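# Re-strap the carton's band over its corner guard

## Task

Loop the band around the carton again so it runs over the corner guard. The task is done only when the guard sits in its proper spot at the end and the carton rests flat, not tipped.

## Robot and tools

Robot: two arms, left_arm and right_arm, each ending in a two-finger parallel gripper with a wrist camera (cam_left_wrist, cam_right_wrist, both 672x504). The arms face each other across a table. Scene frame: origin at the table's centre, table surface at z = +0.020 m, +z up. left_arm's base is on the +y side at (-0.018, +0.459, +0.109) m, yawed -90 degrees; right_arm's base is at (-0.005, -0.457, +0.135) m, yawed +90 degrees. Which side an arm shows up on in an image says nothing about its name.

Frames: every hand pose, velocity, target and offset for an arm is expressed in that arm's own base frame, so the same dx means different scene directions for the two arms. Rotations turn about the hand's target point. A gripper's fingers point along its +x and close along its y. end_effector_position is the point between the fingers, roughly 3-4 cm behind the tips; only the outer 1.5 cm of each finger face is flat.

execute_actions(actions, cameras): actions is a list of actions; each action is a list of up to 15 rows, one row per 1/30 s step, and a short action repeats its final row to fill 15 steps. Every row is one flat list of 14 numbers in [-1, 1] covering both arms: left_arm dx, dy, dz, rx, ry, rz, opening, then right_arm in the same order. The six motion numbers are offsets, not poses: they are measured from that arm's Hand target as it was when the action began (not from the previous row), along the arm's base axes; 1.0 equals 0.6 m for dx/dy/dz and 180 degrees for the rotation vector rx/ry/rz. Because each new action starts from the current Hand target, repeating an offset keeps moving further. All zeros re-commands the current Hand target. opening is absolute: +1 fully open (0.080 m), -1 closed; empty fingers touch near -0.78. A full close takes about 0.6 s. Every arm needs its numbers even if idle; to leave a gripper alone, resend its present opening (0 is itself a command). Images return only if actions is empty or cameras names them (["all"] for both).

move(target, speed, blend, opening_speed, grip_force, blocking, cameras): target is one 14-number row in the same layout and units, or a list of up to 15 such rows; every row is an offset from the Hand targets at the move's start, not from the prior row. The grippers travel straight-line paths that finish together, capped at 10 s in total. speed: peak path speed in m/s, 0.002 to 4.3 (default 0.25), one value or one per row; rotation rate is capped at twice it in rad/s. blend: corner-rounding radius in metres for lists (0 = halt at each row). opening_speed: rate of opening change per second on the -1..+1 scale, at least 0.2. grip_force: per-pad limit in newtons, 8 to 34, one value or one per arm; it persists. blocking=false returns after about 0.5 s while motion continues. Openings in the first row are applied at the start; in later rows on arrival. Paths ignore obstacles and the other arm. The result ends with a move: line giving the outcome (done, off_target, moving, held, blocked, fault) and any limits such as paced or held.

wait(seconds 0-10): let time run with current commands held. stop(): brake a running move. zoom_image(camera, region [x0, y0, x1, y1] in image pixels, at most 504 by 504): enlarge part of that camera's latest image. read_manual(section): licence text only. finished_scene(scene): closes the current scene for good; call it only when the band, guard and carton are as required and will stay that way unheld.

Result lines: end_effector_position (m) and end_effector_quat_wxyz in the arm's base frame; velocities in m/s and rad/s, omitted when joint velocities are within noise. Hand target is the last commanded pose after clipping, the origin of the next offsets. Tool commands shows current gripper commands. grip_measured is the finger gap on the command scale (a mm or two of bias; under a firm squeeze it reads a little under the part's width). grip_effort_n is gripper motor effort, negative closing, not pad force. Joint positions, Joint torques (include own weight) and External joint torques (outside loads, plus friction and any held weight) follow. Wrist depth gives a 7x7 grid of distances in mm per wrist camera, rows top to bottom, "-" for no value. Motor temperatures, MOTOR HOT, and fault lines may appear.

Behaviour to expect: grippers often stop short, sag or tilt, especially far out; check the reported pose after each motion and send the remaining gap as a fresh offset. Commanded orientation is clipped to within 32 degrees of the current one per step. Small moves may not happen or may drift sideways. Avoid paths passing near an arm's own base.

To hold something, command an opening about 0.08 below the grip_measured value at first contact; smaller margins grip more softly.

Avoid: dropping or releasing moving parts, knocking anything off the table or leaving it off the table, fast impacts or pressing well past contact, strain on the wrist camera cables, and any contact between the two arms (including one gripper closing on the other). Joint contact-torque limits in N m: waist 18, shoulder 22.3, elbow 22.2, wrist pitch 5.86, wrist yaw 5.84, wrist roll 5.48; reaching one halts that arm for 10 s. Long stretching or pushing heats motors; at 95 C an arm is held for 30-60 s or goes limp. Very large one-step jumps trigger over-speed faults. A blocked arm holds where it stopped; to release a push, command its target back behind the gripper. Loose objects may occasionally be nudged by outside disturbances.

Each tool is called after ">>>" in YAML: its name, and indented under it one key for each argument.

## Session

>>> execute_actions:
  actions: []

Scene clock: 0.00 s.
left_arm: end_effector_position=(+0.1303, +0.2218, +0.1236) grip_measured=+1.000 grip_effort_n=n/a end_effector_quat_wxyz=(+0.112, -0.617, +0.161, +0.762) | right_arm: end_effector_position=(+0.2141, -0.2837, +0.0664) grip_measured=+1.000 grip_effort_n=n/a end_effector_quat_wxyz=(+0.795, +0.446, +0.051, -0.407)
Joint positions: left_arm=[0.947 1.64 1.282 -1.365 -0.158 -1.816 0.08] | right_arm=[-1.037 1.55 0.375 0.695 -0.269 0.705 0.08]
Joint velocities: within noise
Joint torques (N m): no reading
External joint torques (N m): no reading
Motor temperatures (°C): left_arm=[24 24 27 26 25 26] | right_arm=[26 24 24 25 27 25]
Heat: left arm: hottest elbow 27 °C (+0.0 °C/min); right arm: hottest wrist yaw 27 °C (+0.0 °C/min).
Wrist depth (mm): cam_left_wrist=[295 284 255 242 - 241 218 / 247 271 263 266 258 248 238 / 230 280 291 277 266 257 245 / 328 316 297 288 275 259 253 / - 79 276 293 284 104 255 / - 72 320 302 290 284 83 / - - 335 316 302 290 76] | cam_right_wrist=[- - - 1043 - 947 909 / - 1754 - - - 1204 1038 / - 1840 2057 1754 1397 1143 967 / - 1529 474 371 298 241 206 / - - 387 343 272 105 198 / - - 363 327 233 227 78 / - - 357 290 238 214 -]
Hand target: left_arm +0.1300, +0.2215, +0.1230; +0.111, -0.616, +0.162, +0.763 | right_arm +0.2147, -0.2847, +0.0687; +0.797, +0.445, +0.048, -0.406
Tool commands: left_gripper/opening=+1.0 right_gripper/opening=+1.0

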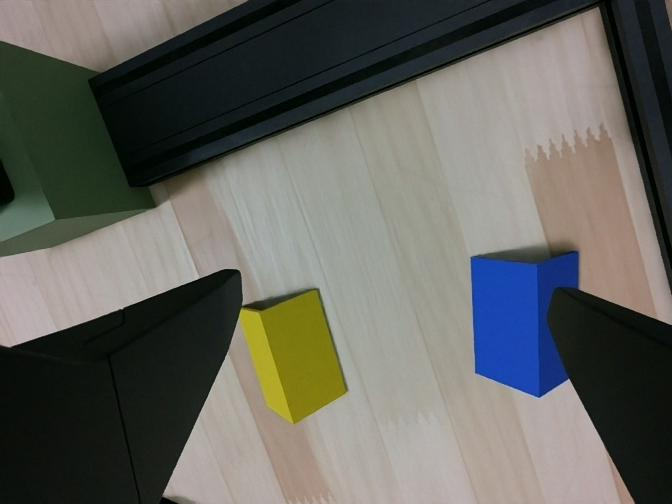

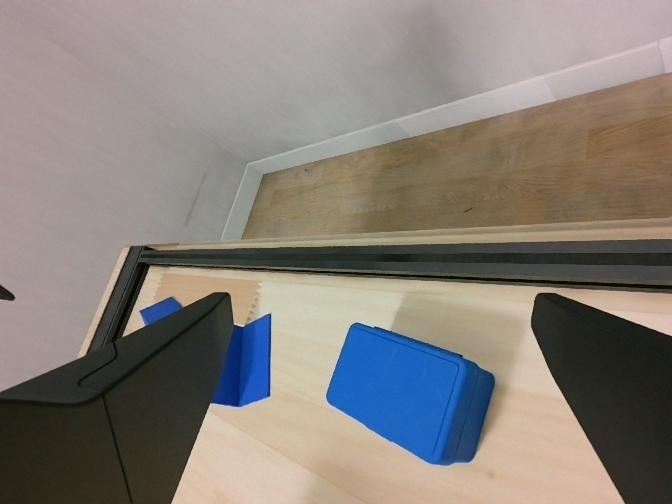

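>>> move:
  target:
    - [0,0,0.3,0,0,0,1,0,0,0.3,0,0,0,1]
    - [0.15,-0.369,0.462,0.199,-0.087,-0.864,1,0.009,0.441,0.502,-0.155,0.214,0.392,1]
  blend: [0.05,0]
  speed: 0.4
  cameras: ["all"]

Scene clock: 12.40 s.
left_arm: end_effector_position=(+0.2192, +0.0013, +0.3982) grip_measured=+1.000 grip_effort_n=-1.6 end_effector_quat_wxyz=(+0.914, +0.000, +0.407, +0.005) | right_arm: end_effector_position=(+0.2191, -0.0206, +0.3661) grip_measured=+1.000 grip_effort_n=-0.7 end_effector_quat_wxyz=(+0.896, +0.002, +0.444, +0.000)
Joint positions: left_arm=[0.001 1.227 1.958 -1.569 -0.008 -0.004 0.08] | right_arm=[-0.162 1.198 1.815 -1.543 -0.101 -0.126 0.08]
Joint torques (N m): left_arm=[-0.21 -1.58 4.96 1.24 0.17 0.13] | right_arm=[0.27 -0.83 7.17 1.42 -0.01 -0.05]
External joint torques (N m): left_arm=[-0.22 0.21 0.51 -0.18 0.18 0.13] | right_arm=[0.28 1.03 2.63 0.19 0.04 -0.05]
Heat: left arm: hottest elbow 28 °C (+4.8 °C/min); right arm: hottest wrist yaw 27 °C (+0.0 °C/min).
Wrist depth (mm): cam_left_wrist=[- 1575 714 707 694 688 1619 / - 696 664 491 488 645 668 / 1492 631 632 567 517 602 615 / 1436 604 596 590 587 580 577 / - 79 553 564 550 103 550 / - 72 525 526 518 517 83 / - - 502 504 500 483 76] | cam_right_wrist=[1652 667 679 669 662 677 1560 / 1539 643 639 629 630 629 1489 / 1508 608 452 449 602 602 1423 / 1423 585 438 433 571 586 1347 / 1355 - 551 553 549 98 560 / - - 530 531 530 523 78 / - - 512 513 508 508 -]
Hand target: left_arm +0.2200, +0.0001, +0.4002; +0.899, +0.001, +0.438, +0.001 | right_arm +0.2201, -0.0202, +0.3699; +0.898, +0.000, +0.439, +0.001
Off the commanded pose: left_arm 0.002 m, 4 deg | right_arm 0.004 m, 1 deg.
joint sent to its limit (left arm) — joint 4 (wrist pitch), lower limit. The joint targets are off in orientation, not in position.
move: off_target (left_arm)

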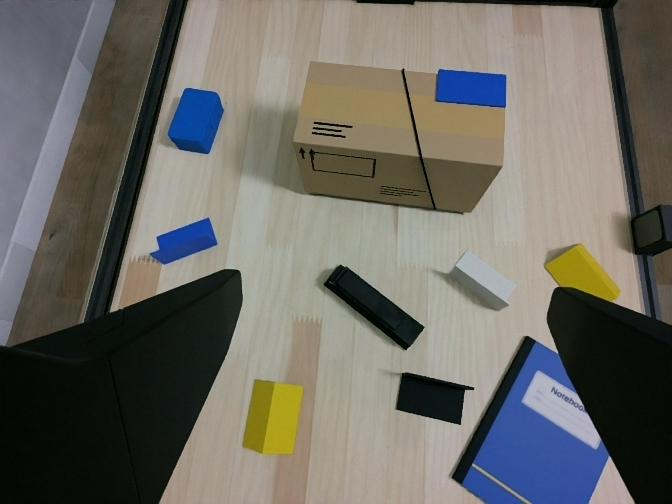

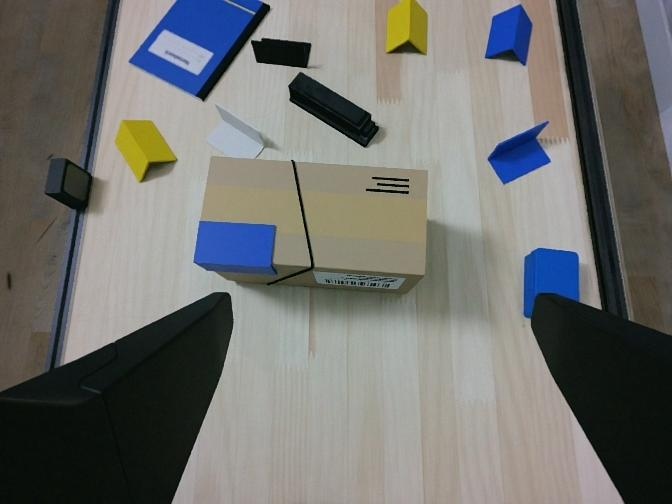

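>>> move:
  target: [0.332,-0.085,-0.457,0,-0.039,-0.025,-0.2,0.068,0.072,-0.4665,0,-0.039,-0.025,-0.2]
  speed: 0.3
  cameras: ["all"]

>>> zoom_image:
  camera: "cam_right_wrist"
  region: [200, 50, 600, 350]

Scene clock: 43.43 s.
left_arm: end_effector_position=(+0.4189, -0.0506, +0.1320) grip_measured=-0.197 grip_effort_n=-17.4 end_effector_quat_wxyz=(+0.926, +0.015, +0.376, -0.035) | right_arm: end_effector_position=(+0.2632, +0.0230, +0.0954) grip_measured=-0.197 grip_effort_n=-14.2 end_effector_quat_wxyz=(+0.925, +0.017, +0.377, -0.033)
Joint positions: left_arm=[-0.136 1.6 1.023 -0.195 -0.043 -0.04 0.026] | right_arm=[0.192 0.963 0.436 -0.264 0.184 0.192 0.026]
Joint torques (N m): left_arm=[-0.18 -6.95 5.59 1.68 -0.14 0.08] | right_arm=[0.29 -0.94 5.69 1.84 0.16 0.13]
External joint torques (N m): left_arm=[-0.21 -0.07 -1.1 0.21 -0.1 0.08] | right_arm=[0.28 1.24 -0.68 0.47 0.08 0.13]
Heat: left arm: hottest elbow 29 °C (+2.8 °C/min); right arm: hottest elbow 28 °C (+5.5 °C/min).
Wrist depth (mm): cam_left_wrist=[385 198 195 193 187 185 372 / 185 182 179 177 176 173 345 / 170 168 166 165 163 162 316 / 309 198 190 181 176 168 295 / 299 295 - 282 105 285 282 / - - - 272 267 - - / - - - 257 255 - -] | cam_right_wrist=[399 197 197 196 196 195 400 / 348 180 180 180 179 178 181 / 163 163 163 168 165 165 167 / 306 152 155 166 165 164 162 / 292 286 226 281 108 280 288 / 279 - - 271 - - 276 / - - - 255 255 - -]
Hand target: left_arm +0.4193, -0.0510, +0.1260; +0.924, +0.018, +0.381, -0.035 | right_arm +0.2610, +0.0231, +0.0901; +0.923, +0.017, +0.383, -0.034
Off the commanded pose: left_arm 0.006 m, 1 deg | right_arm 0.006 m, 1 deg.
move: done

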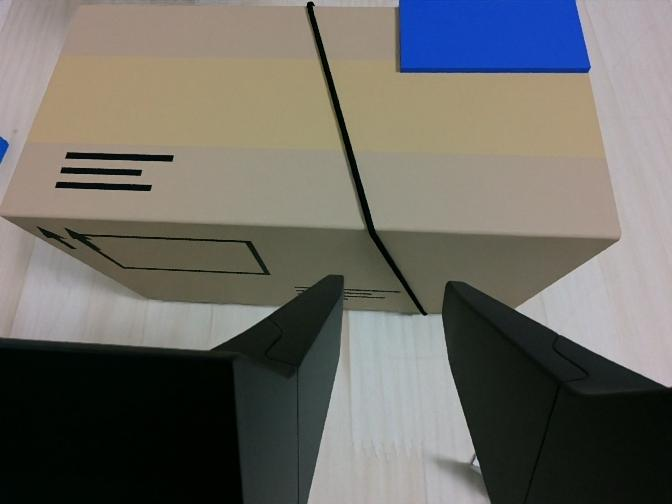

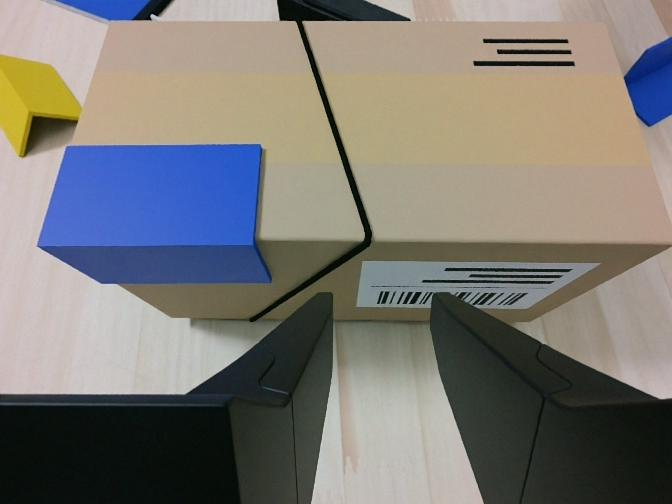

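Scaled by 1.260 from the camera's 672x504 image, which has a finer 960x720 frame.

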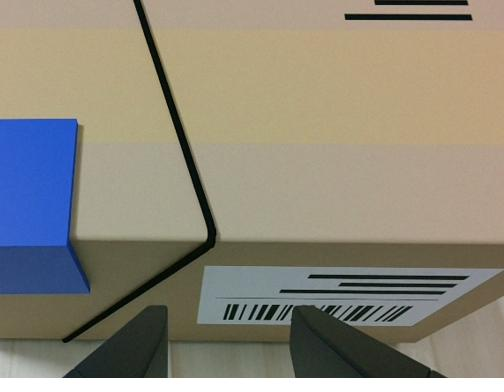

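>>> move:
  target: [0.0687,0.005,-0.057,0,0,0,-0.2,0.0560,-0.0023,-0.0568,0,0,0,-0.2]
  speed: 0.08
  cameras: ["all"]

>>> zoom_image:
  camera: "cam_right_wrist"
  region: [280, 200, 480, 350]

>>> zoom_image:
  camera: "cam_left_wrist"
  region: [300, 200, 500, 350]

Scene clock: 71.93 s.
left_arm: end_effector_position=(+0.4551, -0.0481, +0.0935) grip_measured=-0.197 grip_effort_n=-17.9 end_effector_quat_wxyz=(+0.923, +0.018, +0.383, -0.033) | right_arm: end_effector_position=(+0.2969, +0.0227, +0.0605) grip_measured=-0.197 grip_effort_n=-14.2 end_effector_quat_wxyz=(+0.925, +0.019, +0.378, -0.034)
Joint positions: left_arm=[-0.117 1.793 1.088 -0.082 -0.034 -0.024 0.026] | right_arm=[0.157 1.239 0.414 0.037 0.161 0.172 0.026]
Joint torques (N m): left_arm=[0.35 -7.75 7.28 1.91 0.15 0.11] | right_arm=[-0.25 -1.86 5.14 1.85 -0.03 -0.15]
External joint torques (N m): left_arm=[0.36 0.39 0.86 0.44 0.17 0.11] | right_arm=[-0.26 1.49 -0.59 0.48 -0.1 -0.15]
Motor temperatures (°C): left_arm=[24 26 32 31 25 26] | right_arm=[26 25 28 28 27 25]
Heat: left arm: hottest elbow 32 °C (+4.0 °C/min); right arm: hottest elbow 28 °C (+2.0 °C/min).
Wrist depth (mm): cam_left_wrist=[142 140 138 136 132 129 130 / 131 130 129 127 125 122 122 / 123 121 121 117 115 114 114 / 115 113 113 110 109 109 108 / 252 161 - 157 113 119 156 / - - - 234 232 - - / - - - 221 220 - -] | cam_right_wrist=[151 148 150 147 146 145 145 / 136 137 135 134 134 133 133 / - 121 123 124 125 123 121 / - 114 114 113 115 - 114 / 143 123 - 139 120 120 135 / 246 - - 237 231 - - / - - - 224 221 - -]
Hand target: left_arm +0.4605, -0.0480, +0.0920; +0.924, +0.018, +0.381, -0.035 | right_arm +0.2945, +0.0217, +0.0559; +0.923, +0.017, +0.383, -0.034
Off the commanded pose: left_arm 0.006 m, 0 deg | right_arm 0.005 m, 1 deg.
move: done

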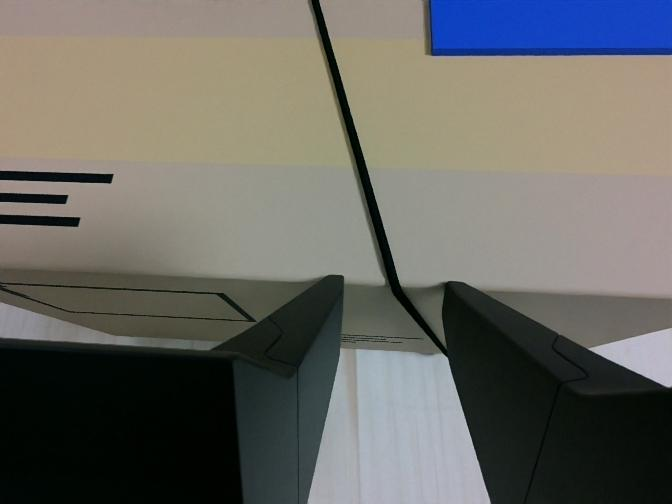

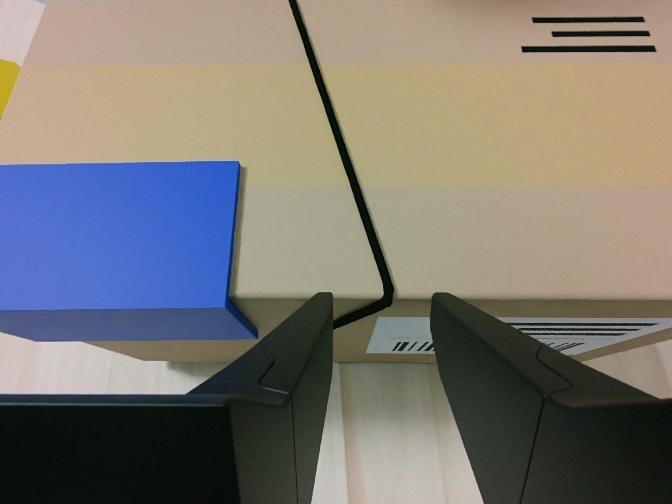

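Scaled by 2.520 from the camera's 672x504 image, which has a finer 960x720 frame.

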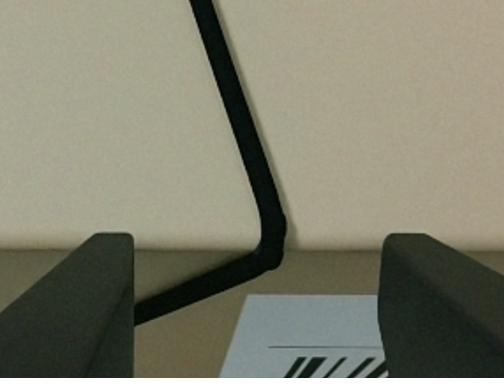

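Scaled by 2.520 from the camera's 672x504 image, which has a finer 960x720 frame.

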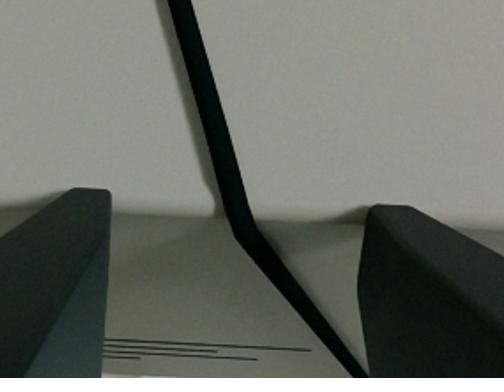

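>>> move:
  target:
    - [0.0092,0,0.0075,0,0,0,-0.2,0.003,0,-0.002,0,0,0,-0.2]
    - [0.0092,0,0.0065,0,0,0,-1,0.003,0,-0.002,0,0,0,-1]
    - [-0.02,0,0.036,0,0,0,-1,-0.025,0,0.028,0,0,0,-1]
  speed: 0.06
  cameras: ["all"]

>>> zoom_image:
  camera: "cam_left_wrist"
  region: [300, 200, 500, 350]

>>> zoom_image:
  camera: "cam_right_wrist"
  region: [280, 200, 480, 350]

Scene clock: 91.00 s.
left_arm: end_effector_position=(+0.4522, -0.0483, +0.1146) grip_measured=-0.772 grip_effort_n=-33.3 end_effector_quat_wxyz=(+0.924, +0.017, +0.379, -0.036) | right_arm: end_effector_position=(+0.2801, +0.0243, +0.0698) grip_measured=-0.772 grip_effort_n=-31.9 end_effector_quat_wxyz=(+0.921, +0.016, +0.389, -0.027)
Joint positions: left_arm=[-0.116 1.746 1.117 -0.15 -0.029 -0.022 0] | right_arm=[0.169 1.128 0.414 -0.098 0.155 0.172 0]
Joint torques (N m): left_arm=[-0.16 -11.35 4.43 1.3 -0.14 -0.03] | right_arm=[-0.19 -3.61 6.3 1.41 0.51 0.12]
External joint torques (N m): left_arm=[-0.16 -3.42 -2.13 -0.16 -0.12 -0.03] | right_arm=[-0.19 -0.73 0.28 0.05 0.44 0.12]
Heat: left arm: hottest elbow 32 °C (+3.0 °C/min); right arm: hottest wrist pitch 29 °C (+3.0 °C/min).
Wrist depth (mm): cam_left_wrist=[171 170 170 166 159 157 161 / 159 158 154 155 151 149 149 / 146 144 144 141 140 139 138 / 137 136 135 133 131 131 128 / 273 169 156 - 76 147 144 / - - - - - - - / - - - - - - -] | cam_right_wrist=[156 156 156 155 154 154 153 / 144 144 143 145 143 144 142 / - 130 131 133 132 132 132 / - 123 127 128 125 126 126 / 264 257 241 93 171 220 253 / 254 253 - - - - 247 / - - - - - - -]
Hand target: left_arm +0.4485, -0.0480, +0.1135; +0.924, +0.018, +0.381, -0.035 | right_arm +0.2795, +0.0216, +0.0727; +0.923, +0.017, +0.383, -0.034
Off the commanded pose: left_arm 0.004 m, 0 deg | right_arm 0.004 m, 1 deg.
move: done; target 2's new opening was sent with left_arm's hand 0.010 m and 1 deg from that target

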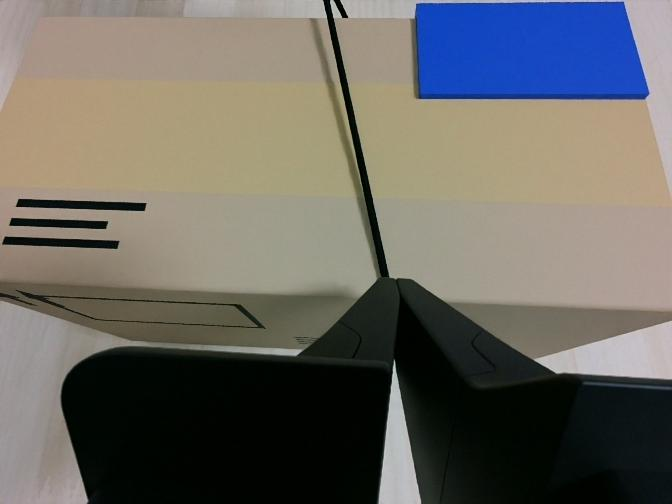

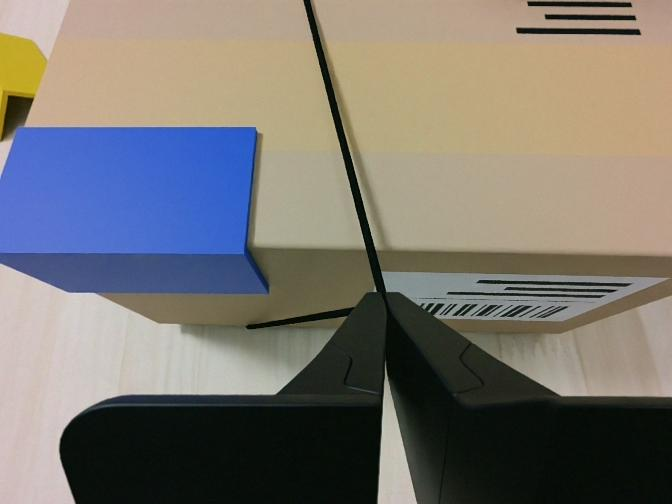

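Scaled by 2.520 from the camera's 672x504 image, which has a finer 960x720 frame.

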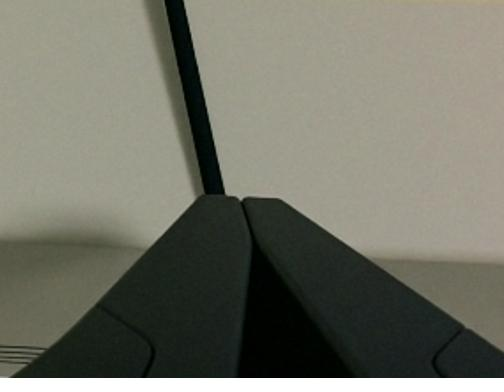

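Scaled by 2.520 from the camera's 672x504 image, which has a finer 960x720 frame.

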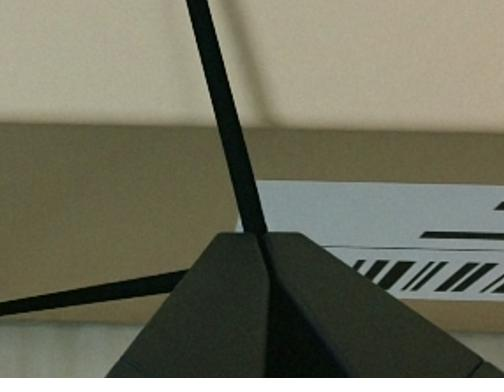

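>>> move:
  target:
    - [-0.05,0,0.05,0,0,0,-1,0.0,0,0.007,0,0,0,-1]
    - [-0.05,0,0.05,0,0,0,-1,0.0095,0.127,0.008,0,0,0,-1]
    - [-0.05,0,0.05,0,0,0,-0.2,0.0325,0.127,-0.0245,0,0,0,-1]
  speed: [0.08,0.1,0.06]
  blend: [0.006,0.006,0]
  cameras: ["all"]

>>> zoom_image:
  camera: "cam_right_wrist"
  region: [200, 50, 600, 350]

Scene clock: 105.67 s.
left_arm: end_effector_position=(+0.4224, -0.0481, +0.1446) grip_measured=-0.204 grip_effort_n=15.6 end_effector_quat_wxyz=(+0.924, +0.018, +0.379, -0.036) | right_arm: end_effector_position=(+0.2956, +0.0958, +0.0555) grip_measured=-0.772 grip_effort_n=-31.9 end_effector_quat_wxyz=(+0.922, +0.015, +0.386, -0.037)
Joint positions: left_arm=[-0.126 1.6 1.081 -0.261 -0.036 -0.028 0.026] | right_arm=[0.501 1.378 0.513 -0.018 0.396 0.438 0]
Joint torques (N m): left_arm=[-0.23 -10.41 4.57 1.29 -0.14 -0.1] | right_arm=[-0.06 -2.52 7.46 1.78 0.04 -0.16]
External joint torques (N m): left_arm=[-0.23 -3.38 -2.22 -0.18 -0.12 -0.1] | right_arm=[-0.06 1.56 1.98 0.54 -0.16 -0.16]
Motor temperatures (°C): left_arm=[24 32 32 31 25 26] | right_arm=[26 26 28 29 27 25]
Heat: left arm: hottest shoulder 32 °C (+7.0 °C/min); right arm: hottest wrist pitch 29 °C (+2.0 °C/min).
Wrist depth (mm): cam_left_wrist=[415 215 209 208 200 200 386 / 381 196 192 191 188 187 355 / 183 182 181 180 176 174 331 / 211 185 177 171 169 167 309 / 313 309 - 271 104 292 293 / - - - 284 274 - - / - - - 268 265 - -] | cam_right_wrist=[337 332 136 138 136 136 137 / 293 305 125 125 126 126 126 / 283 282 113 - 112 116 116 / 263 264 106 107 106 110 110 / 246 247 243 85 104 179 212 / 238 237 - - - - 236 / - - - - - - -]
Hand target: left_arm +0.4185, -0.0479, +0.1435; +0.924, +0.018, +0.381, -0.034 | right_arm +0.2991, +0.0979, +0.0582; +0.923, +0.017, +0.383, -0.034
Off the commanded pose: left_arm 0.004 m, 0 deg | right_arm 0.005 m, 1 deg.
move: done; blend cut to 0 m at target 1

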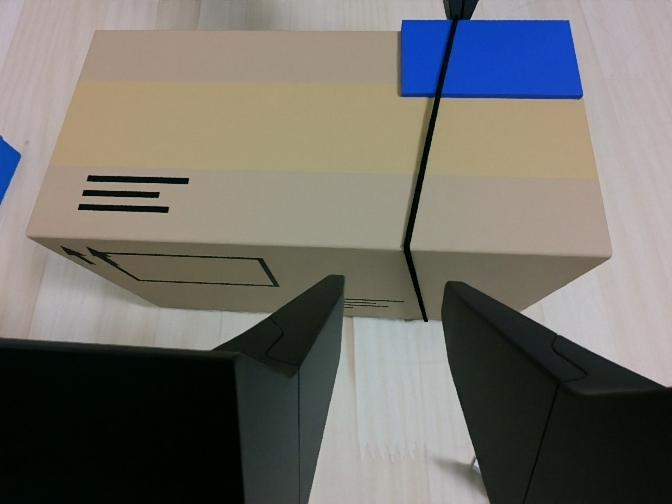

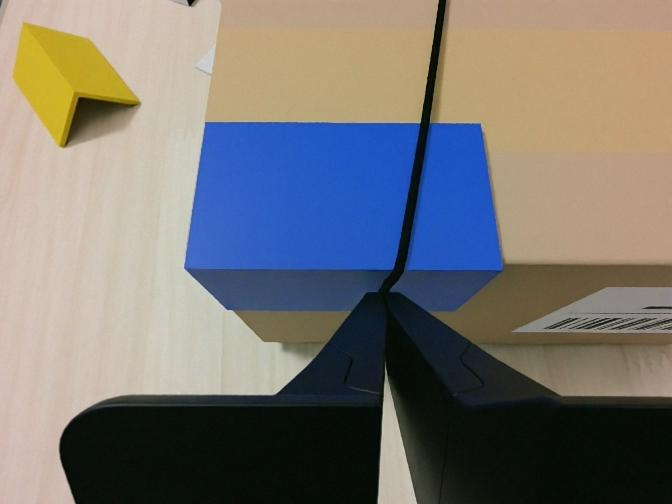

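Scaled by 1.260 from the camera's 672x504 image, which has a finer 960x720 frame.

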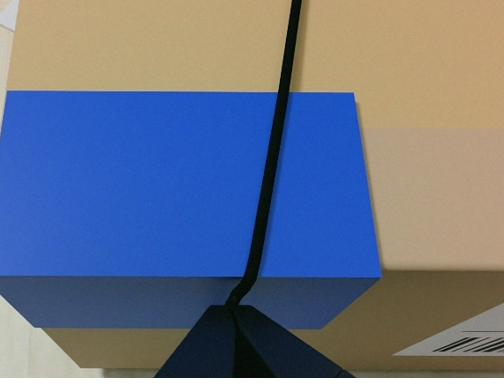

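>>> move:
  target:
    - [0,-0.018,0,0,0,0,-0.2,0,0,0,0,0,0,-1]
    - [0.0745,-0.021,-0.0845,0,0,0,-0.2,0,0,0,0,0,0,-1]
    - [0.0745,-0.021,-0.0898,0,0,0,-0.2,0,0,0,0,0,0,-1]
  speed: [0.1,0.08,0.05]
  cameras: ["cam_left_wrist"]

>>> zoom_image:
  camera: "cam_left_wrist"
  region: [300, 200, 500, 350]

Scene clock: 120.53 s.
left_arm: end_effector_position=(+0.4579, -0.0606, +0.0961) grip_measured=-0.203 grip_effort_n=15.1 end_effector_quat_wxyz=(+0.924, +0.018, +0.381, -0.034) | right_arm: end_effector_position=(+0.2956, +0.0958, +0.0555) grip_measured=-0.772 grip_effort_n=-31.9 end_effector_quat_wxyz=(+0.922, +0.015, +0.386, -0.037)
Joint positions: left_arm=[-0.15 1.803 1.109 -0.09 -0.058 -0.047 0.026] | right_arm=[0.501 1.378 0.513 -0.018 0.396 0.438 0]
Joint torques (N m): left_arm=[0.33 -6.71 6.59 2.66 0.13 0.09] | right_arm=[-0.09 -2.48 7.46 1.76 0.03 -0.15]
External joint torques (N m): left_arm=[0.4 1.59 0.15 1.19 0.15 0.09] | right_arm=[-0.11 1.59 1.98 0.52 -0.15 -0.15]
Heat: left arm: hottest shoulder 32 °C (+6.0 °C/min); right arm: hottest elbow 29 °C (+1.0 °C/min).
Wrist depth (mm): cam_left_wrist=[147 146 143 141 136 134 135 / 137 134 132 131 129 127 126 / 126 124 125 122 118 117 118 / - 116 117 115 112 112 110 / 179 158 112 117 112 107 237 / - - - 236 233 - - / - - - 224 223 - -] | cam_right_wrist=[330 332 136 138 136 136 136 / 296 305 125 125 125 126 126 / 282 282 113 - 111 116 116 / 262 264 106 107 107 110 110 / 246 246 243 84 104 179 212 / 237 237 - - - - 236 / - - - - - - -]
Hand target: left_arm +0.4631, -0.0606, +0.0895; +0.924, +0.018, +0.382, -0.035 | right_arm +0.2991, +0.0979, +0.0582; +0.923, +0.017, +0.383, -0.034
Off the commanded pose: left_arm 0.008 m, 0 deg | right_arm 0.005 m, 1 deg.
move: done
Images, in order (width x height): cam_left_wrist 672x504.

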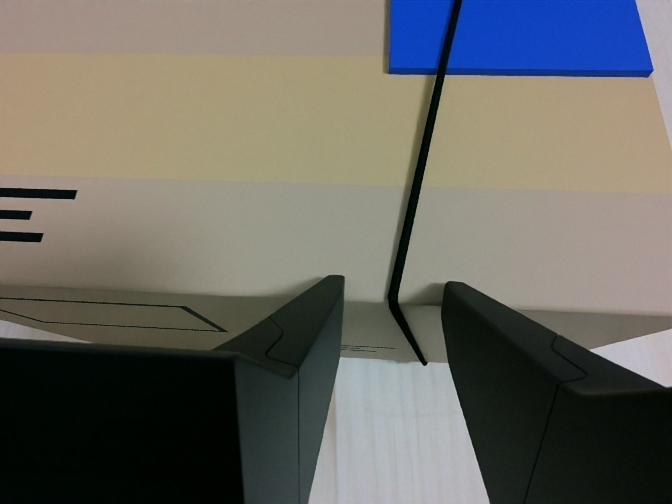

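Scaled by 2.520 from the camera's 672x504 image, which has a finer 960x720 frame.

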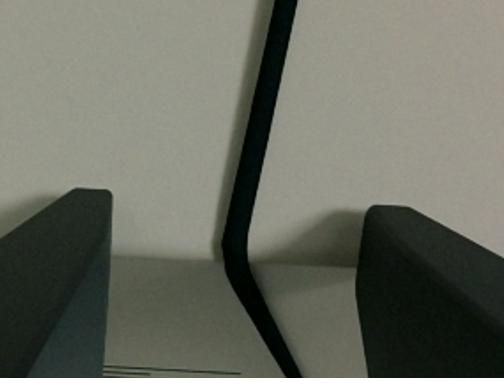

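>>> move:
  target:
    - [0,0,-0.0055,0,0,0,-0.2,0,0,0,0,0,0,-1]
    - [0,0,-0.0055,0,0,0,-1,0,0,0,0,0,0,-1]
    - [-0.03,0,0.034,0,0,0,-1,0,0,0,0,0,0,-1]
    - [-0.034,-0.05,0.036,0,0,0,-1,0,0,0,0,0,0,-1]
  speed: 0.06
  cameras: ["all"]

Scene clock: 133.80 s.
left_arm: end_effector_position=(+0.4416, -0.0904, +0.1089) grip_measured=-0.772 grip_effort_n=-33.3 end_effector_quat_wxyz=(+0.923, +0.019, +0.384, -0.037) | right_arm: end_effector_position=(+0.2956, +0.0958, +0.0555) grip_measured=-0.772 grip_effort_n=-31.9 end_effector_quat_wxyz=(+0.922, +0.016, +0.386, -0.037)
Joint positions: left_arm=[-0.241 1.748 1.103 -0.15 -0.116 -0.108 0] | right_arm=[0.501 1.378 0.513 -0.018 0.395 0.438 0]
Joint torques (N m): left_arm=[-0.09 -10.09 6.33 1.26 -0.21 -0.1] | right_arm=[-0.05 -2.49 7.53 1.75 0.05 -0.16]
External joint torques (N m): left_arm=[-0.1 -2.07 -0.31 -0.22 -0.14 -0.1] | right_arm=[-0.06 1.57 2.09 0.51 -0.14 -0.16]
Heat: left arm: hottest wrist pitch 34 °C (+3.0 °C/min); right arm: hottest elbow 29 °C (+1.0 °C/min).
Wrist depth (mm): cam_left_wrist=[163 162 160 153 150 325 331 / 153 151 147 145 144 146 308 / 140 138 138 135 134 136 290 / 135 133 130 128 126 128 271 / 265 238 193 - 75 255 255 / - - - - - - - / - - - - - - -] | cam_right_wrist=[331 330 136 139 136 136 137 / 295 305 125 125 125 125 126 / 282 283 113 - 111 116 116 / 264 264 106 106 107 110 110 / 246 247 243 85 104 179 211 / 237 237 - - - - 235 / - - - - - - -]
Hand target: left_arm +0.4428, -0.0906, +0.1113; +0.924, +0.018, +0.381, -0.035 | right_arm +0.2991, +0.0980, +0.0582; +0.923, +0.017, +0.383, -0.034
Off the commanded pose: left_arm 0.003 m, 0 deg | right_arm 0.005 m, 1 deg.
move: done; target 2's new opening was sent with left_arm's hand 0.011 m and 0 deg from that target

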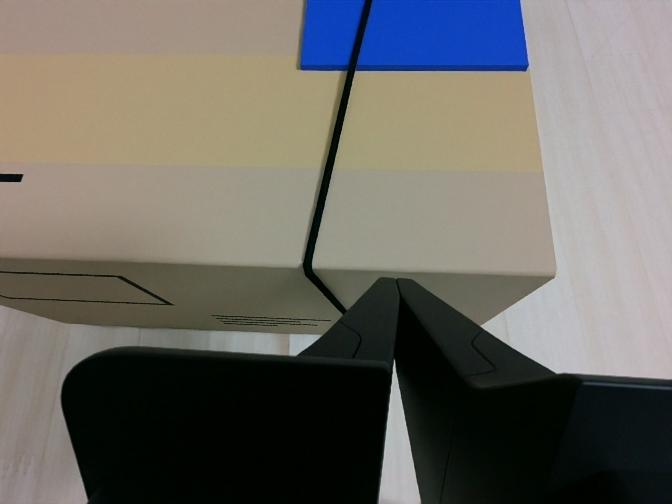

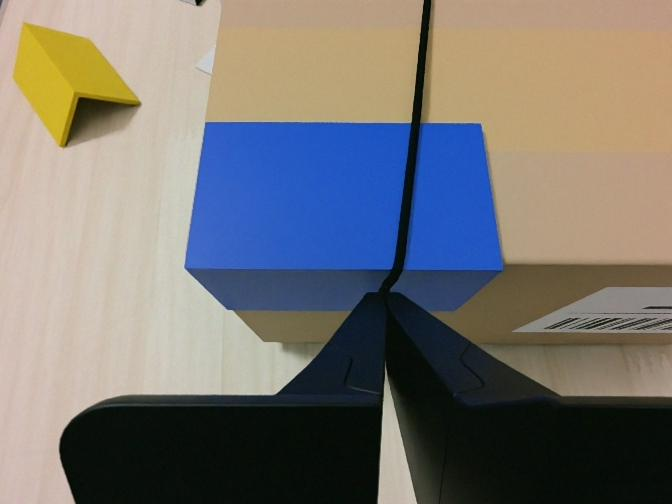

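>>> move:
  target:
    - [0,0.041,0.005,0,0,0,-0.2,0,0,0,0,0,0,-1]
    - [0.0338,0.041,-0.0363,0,0,0,-0.2,0,0,0,0,0,0,-1]
    - [0.0338,0.041,-0.0418,0,0,0,-0.2,0,0,0,0,0,0,-1]
    - [0.0338,0.041,-0.0418,0,0,0,-1,0,0,0,0,0,0,-1]
    - [0.0318,0.010,-0.041,0,0,0,-1,0,0,0,0,0,0,-1]
  speed: [0.08,0.08,0.05,0.05,0.03]
  cameras: ["cam_left_wrist"]

Scene clock: 148.30 s.
left_arm: end_effector_position=(+0.4607, -0.0720, +0.0976) grip_measured=-0.772 grip_effort_n=-36.5 end_effector_quat_wxyz=(+0.928, +0.017, +0.371, -0.019) | right_arm: end_effector_position=(+0.2956, +0.0958, +0.0555) grip_measured=-0.772 grip_effort_n=-31.9 end_effector_quat_wxyz=(+0.922, +0.016, +0.386, -0.037)
Joint positions: left_arm=[-0.192 1.813 1.115 -0.068 -0.116 -0.087 0] | right_arm=[0.501 1.378 0.513 -0.018 0.395 0.438 0]
Joint torques (N m): left_arm=[-2.02 -6.28 6.69 1.49 0.48 -0.14] | right_arm=[-0.04 -2.48 7.58 1.76 0.05 -0.16]
External joint torques (N m): left_arm=[-1.99 2.2 0.11 -0.03 0.53 -0.14] | right_arm=[-0.05 1.59 2.13 0.52 -0.14 -0.16]
Heat: left arm: hottest shoulder 34 °C (+5.1 °C/min); right arm: hottest elbow 30 °C (+2.0 °C/min).
Wrist depth (mm): cam_left_wrist=[158 155 152 149 142 139 314 / 144 142 139 137 133 131 290 / 131 130 129 127 124 121 122 / - 121 119 118 117 114 112 / 160 136 122 - 75 109 107 / - - - - - - - / - - - - - - -] | cam_right_wrist=[336 332 136 138 136 136 137 / 295 305 125 125 125 126 126 / 282 282 113 - 111 116 116 / 263 263 107 107 107 110 110 / 246 246 243 85 125 179 212 / 237 238 - - - - 235 / - - - - - - -]
Hand target: left_arm +0.4619, -0.0845, +0.0867; +0.924, +0.018, +0.381, -0.034 | right_arm +0.2992, +0.0979, +0.0582; +0.923, +0.017, +0.383, -0.034
Off the commanded pose: left_arm 0.017 m, 2 deg | right_arm 0.005 m, 1 deg.
move: off_target (left_arm); target 4's new opening was sent with left_arm's hand 0.011 m and 0 deg from that target
Images, in order (width x height): cam_left_wrist 672x504.

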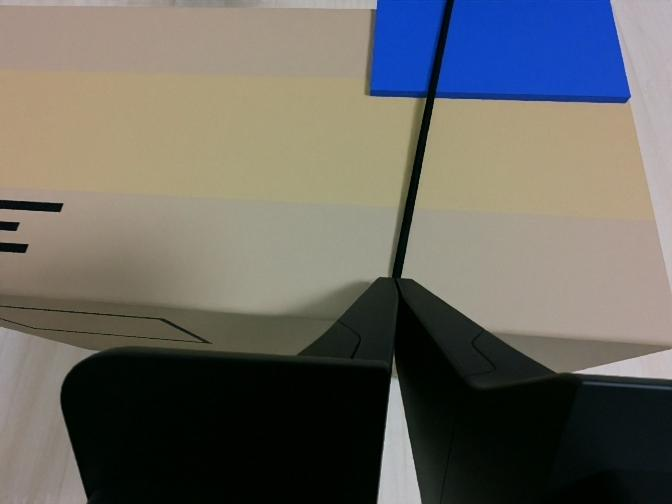

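>>> move:
  target:
    - [-0.001,-0.005,0.014,0,0,0,-1,0,0,0,0,0,0,-1]
  speed: [0.03]
  cameras: ["cam_left_wrist"]

Scene clock: 152.40 s.
left_arm: end_effector_position=(+0.4603, -0.0744, +0.0994) grip_measured=-0.772 grip_effort_n=-35.1 end_effector_quat_wxyz=(+0.926, +0.018, +0.377, -0.019) | right_arm: end_effector_position=(+0.2956, +0.0958, +0.0555) grip_measured=-0.772 grip_effort_n=-31.9 end_effector_quat_wxyz=(+0.922, +0.016, +0.386, -0.037)
Joint positions: left_arm=[-0.199 1.814 1.133 -0.099 -0.121 -0.093 0] | right_arm=[0.501 1.378 0.513 -0.018 0.395 0.438 0]
Joint torques (N m): left_arm=[-2.2 -8.18 6.82 1.29 0.46 -0.13] | right_arm=[-0.07 -2.51 7.49 1.75 0.05 -0.15]
External joint torques (N m): left_arm=[-2.17 0.18 0.34 -0.18 0.52 -0.13] | right_arm=[-0.08 1.56 2.05 0.51 -0.14 -0.15]
Heat: left arm: hottest shoulder 34 °C (+5.1 °C/min); right arm: hottest elbow 30 °C (+2.0 °C/min).
Wrist depth (mm): cam_left_wrist=[156 153 150 147 142 138 316 / 143 140 138 137 133 130 288 / 131 130 129 127 123 121 121 / - 121 119 118 116 114 113 / 171 131 126 - 75 109 108 / - - - - - - - / - - - - - - -] | cam_right_wrist=[338 332 136 139 136 136 137 / 295 305 125 125 126 125 126 / 283 282 113 - 111 116 116 / 263 263 107 107 107 110 110 / 246 246 242 93 104 179 211 / 237 238 - - - - 235 / - - - - - - -]
Hand target: left_arm +0.4612, -0.0876, +0.0950; +0.924, +0.018, +0.381, -0.035 | right_arm +0.2992, +0.0979, +0.0582; +0.923, +0.017, +0.383, -0.034
Off the commanded pose: left_arm 0.014 m, 2 deg | right_arm 0.005 m, 1 deg.
move: off_target (left_arm)
Images, in order (width x height): cam_left_wrist 672x504.

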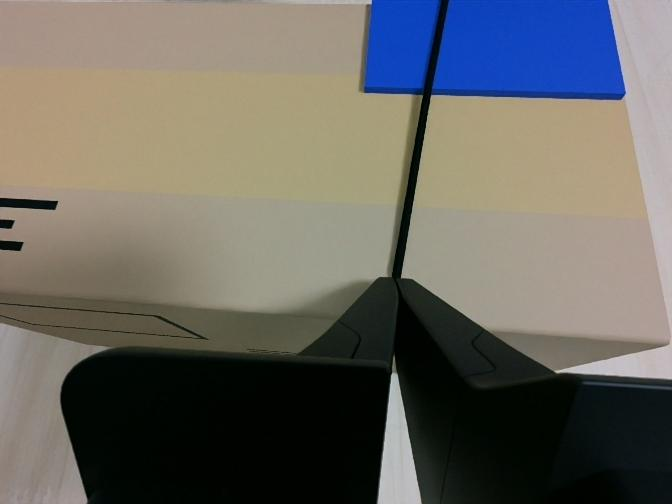

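>>> move:
  target:
    - [-0.001,0,0.006,0,0,0,-1,0,0,0,0,0,0,-1]
    - [-0.002,-0.015,0.006,0,0,0,-1,0,0,0,0,0,0,-1]
  speed: [0.03,0.03]
  cameras: ["cam_left_wrist"]

>>> zoom_image:
  camera: "cam_left_wrist"
  region: [300, 200, 500, 350]

Scene clock: 159.03 s.
left_arm: end_effector_position=(+0.4583, -0.0856, +0.0999) grip_measured=-0.772 grip_effort_n=-34.7 end_effector_quat_wxyz=(+0.924, +0.018, +0.380, -0.022) | right_arm: end_effector_position=(+0.2956, +0.0958, +0.0555) grip_measured=-0.772 grip_effort_n=-31.9 end_effector_quat_wxyz=(+0.922, +0.016, +0.386, -0.037)
Joint positions: left_arm=[-0.228 1.816 1.144 -0.118 -0.134 -0.111 0] | right_arm=[0.501 1.378 0.513 -0.018 0.395 0.438 0]
Joint torques (N m): left_arm=[-1.85 -8.74 7.16 1.34 0.31 -0.13] | right_arm=[-0.06 -2.49 7.48 1.75 0.05 -0.15]
External joint torques (N m): left_arm=[-1.87 -0.43 0.77 -0.08 0.39 -0.13] | right_arm=[-0.06 1.59 2 0.5 -0.14 -0.15]
Heat: left arm: hottest shoulder 34 °C (+3.0 °C/min); right arm: hottest elbow 30 °C (+2.0 °C/min).
Wrist depth (mm): cam_left_wrist=[154 152 148 144 140 137 320 / 141 139 137 135 132 130 295 / 131 129 129 126 123 120 274 / - 121 119 118 116 114 258 / 181 135 122 - 75 109 240 / - - - - - - - / - - - - - - -] | cam_right_wrist=[338 331 136 138 136 136 136 / 308 306 125 125 125 125 126 / 283 282 113 - 113 116 117 / 263 263 108 106 107 110 110 / 246 246 243 84 125 179 211 / 237 237 - - - - 235 / - - - - - - -]
Hand target: left_arm +0.4601, -0.0966, +0.0986; +0.924, +0.018, +0.381, -0.035 | right_arm +0.2991, +0.0979, +0.0582; +0.923, +0.017, +0.383, -0.034
Off the commanded pose: left_arm 0.011 m, 1 deg | right_arm 0.005 m, 1 deg.
move: off_target (left_arm)
Images, in order (width x height): cam_left_wrist 672x504.

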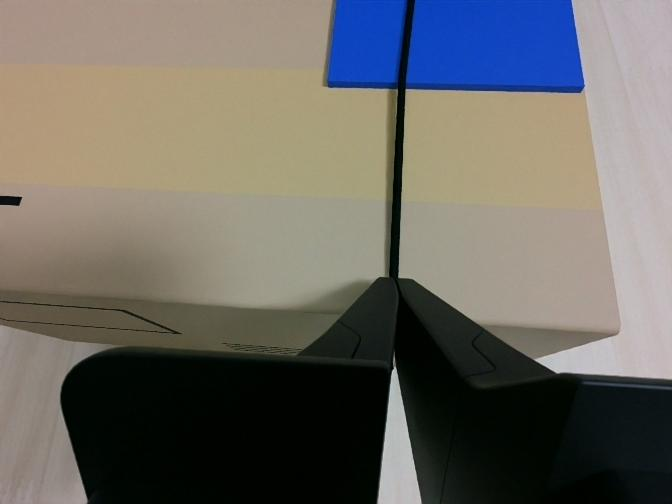

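Scaled by 2.520 from the camera's 672x504 image, which has a finer 960x720 frame.

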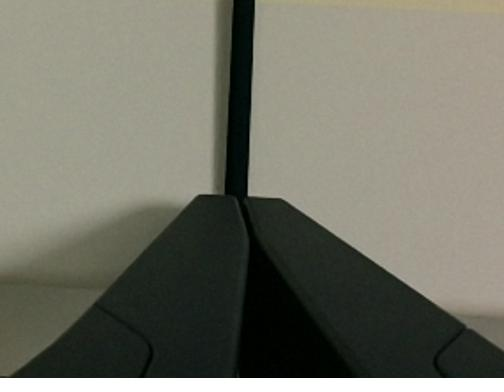

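>>> move:
  target:
    - [0,-0.0075,0.001,0,0,0,-1,0,0,0,0,0,0,-1]
    - [-0.001,0.013,0.002,0,0,0,-1,-0.002,-0.0035,0.003,0,0,0,-1]
    - [-0.001,0.013,0.002,0,0,0,-0.6,-0.002,-0.0035,0.003,0,0,0,-0.6]
    - [-0.08,0.018,0.08,0,0,0,-0.6,-0.08,0.002,0.08,0,0,0,-0.6]
  speed: [0.03,0.03,0.03,0.06]
  cameras: ["all"]

>>> zoom_image:
  camera: "cam_right_wrist"
  region: [150, 0, 550, 300]

>>> zoom_image:
  camera: "cam_left_wrist"
  region: [200, 0, 600, 300]

Scene clock: 170.97 s.
left_arm: end_effector_position=(+0.4161, -0.0864, +0.1478) grip_measured=-0.603 grip_effort_n=15.6 end_effector_quat_wxyz=(+0.924, +0.018, +0.380, -0.036) | right_arm: end_effector_position=(+0.2476, +0.0960, +0.0968) grip_measured=-0.603 grip_effort_n=12.3 end_effector_quat_wxyz=(+0.918, +0.007, +0.394, -0.036)
Joint positions: left_arm=[-0.248 1.6 1.096 -0.282 -0.122 -0.114 0.008] | right_arm=[0.63 1.095 0.543 -0.398 0.472 0.543 0.008]
Joint torques (N m): left_arm=[-0.21 -10.42 4.56 1.26 -0.19 -0.11] | right_arm=[0.25 -2.8 9.2 1.31 0.35 0.14]
External joint torques (N m): left_arm=[-0.17 -3.38 -2.27 -0.21 -0.12 -0.11] | right_arm=[0.26 -0.05 3.1 0.15 0.1 0.13]
Heat: left arm: hottest shoulder 34 °C (+2.0 °C/min); right arm: hottest elbow 30 °C (+2.0 °C/min).
Wrist depth (mm): cam_left_wrist=[221 219 215 209 203 390 386 / 204 202 198 195 192 365 358 / 188 187 185 182 179 333 334 / 200 195 187 175 174 313 315 / 316 309 308 - 76 298 294 / - - - - - - - / - - - - - - -] | cam_right_wrist=[371 380 197 192 193 195 196 / 345 347 179 173 178 179 180 / 325 327 165 162 168 169 170 / 303 306 302 248 231 229 225 / 285 287 292 104 295 292 293 / 272 276 - - - - 280 / - - - - - - -]
Hand target: left_arm +0.4121, -0.0857, +0.1467; +0.924, +0.018, +0.381, -0.034 | right_arm +0.2511, +0.0991, +0.1061; +0.923, +0.017, +0.383, -0.034
Off the commanded pose: left_arm 0.004 m, 0 deg | right_arm 0.011 m, 2 deg.
move: off_target (right_arm)

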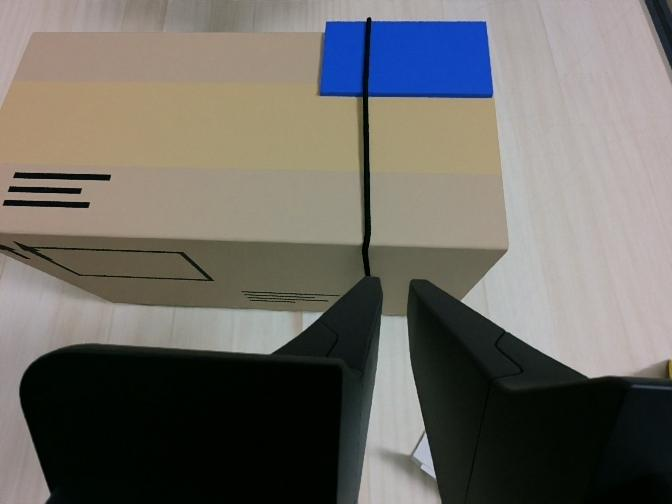

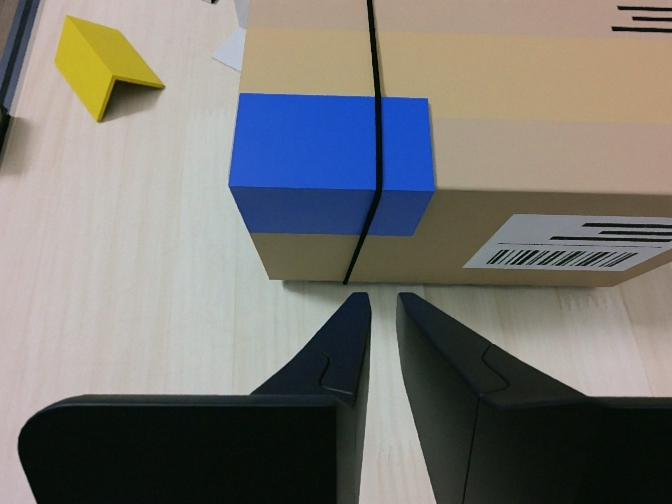

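Scaled by 1.260 from the camera's 672x504 image, which has a finer 960x720 frame.

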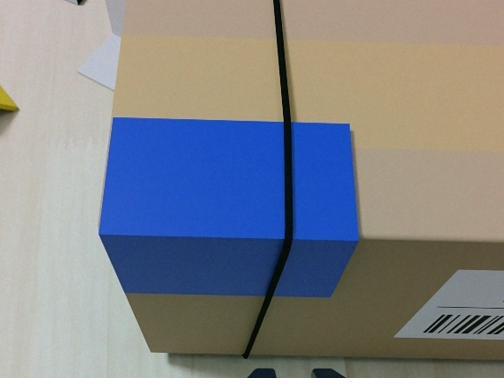

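Scaled by 1.260 from the camera's 672x504 image, which has a finer 960x720 frame.

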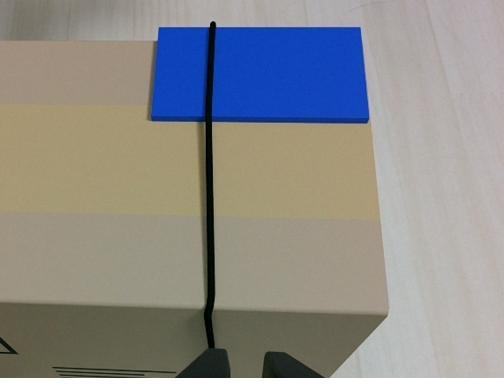

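>>> finished_scene:
  scene: 2

The scene is finished: the task was done.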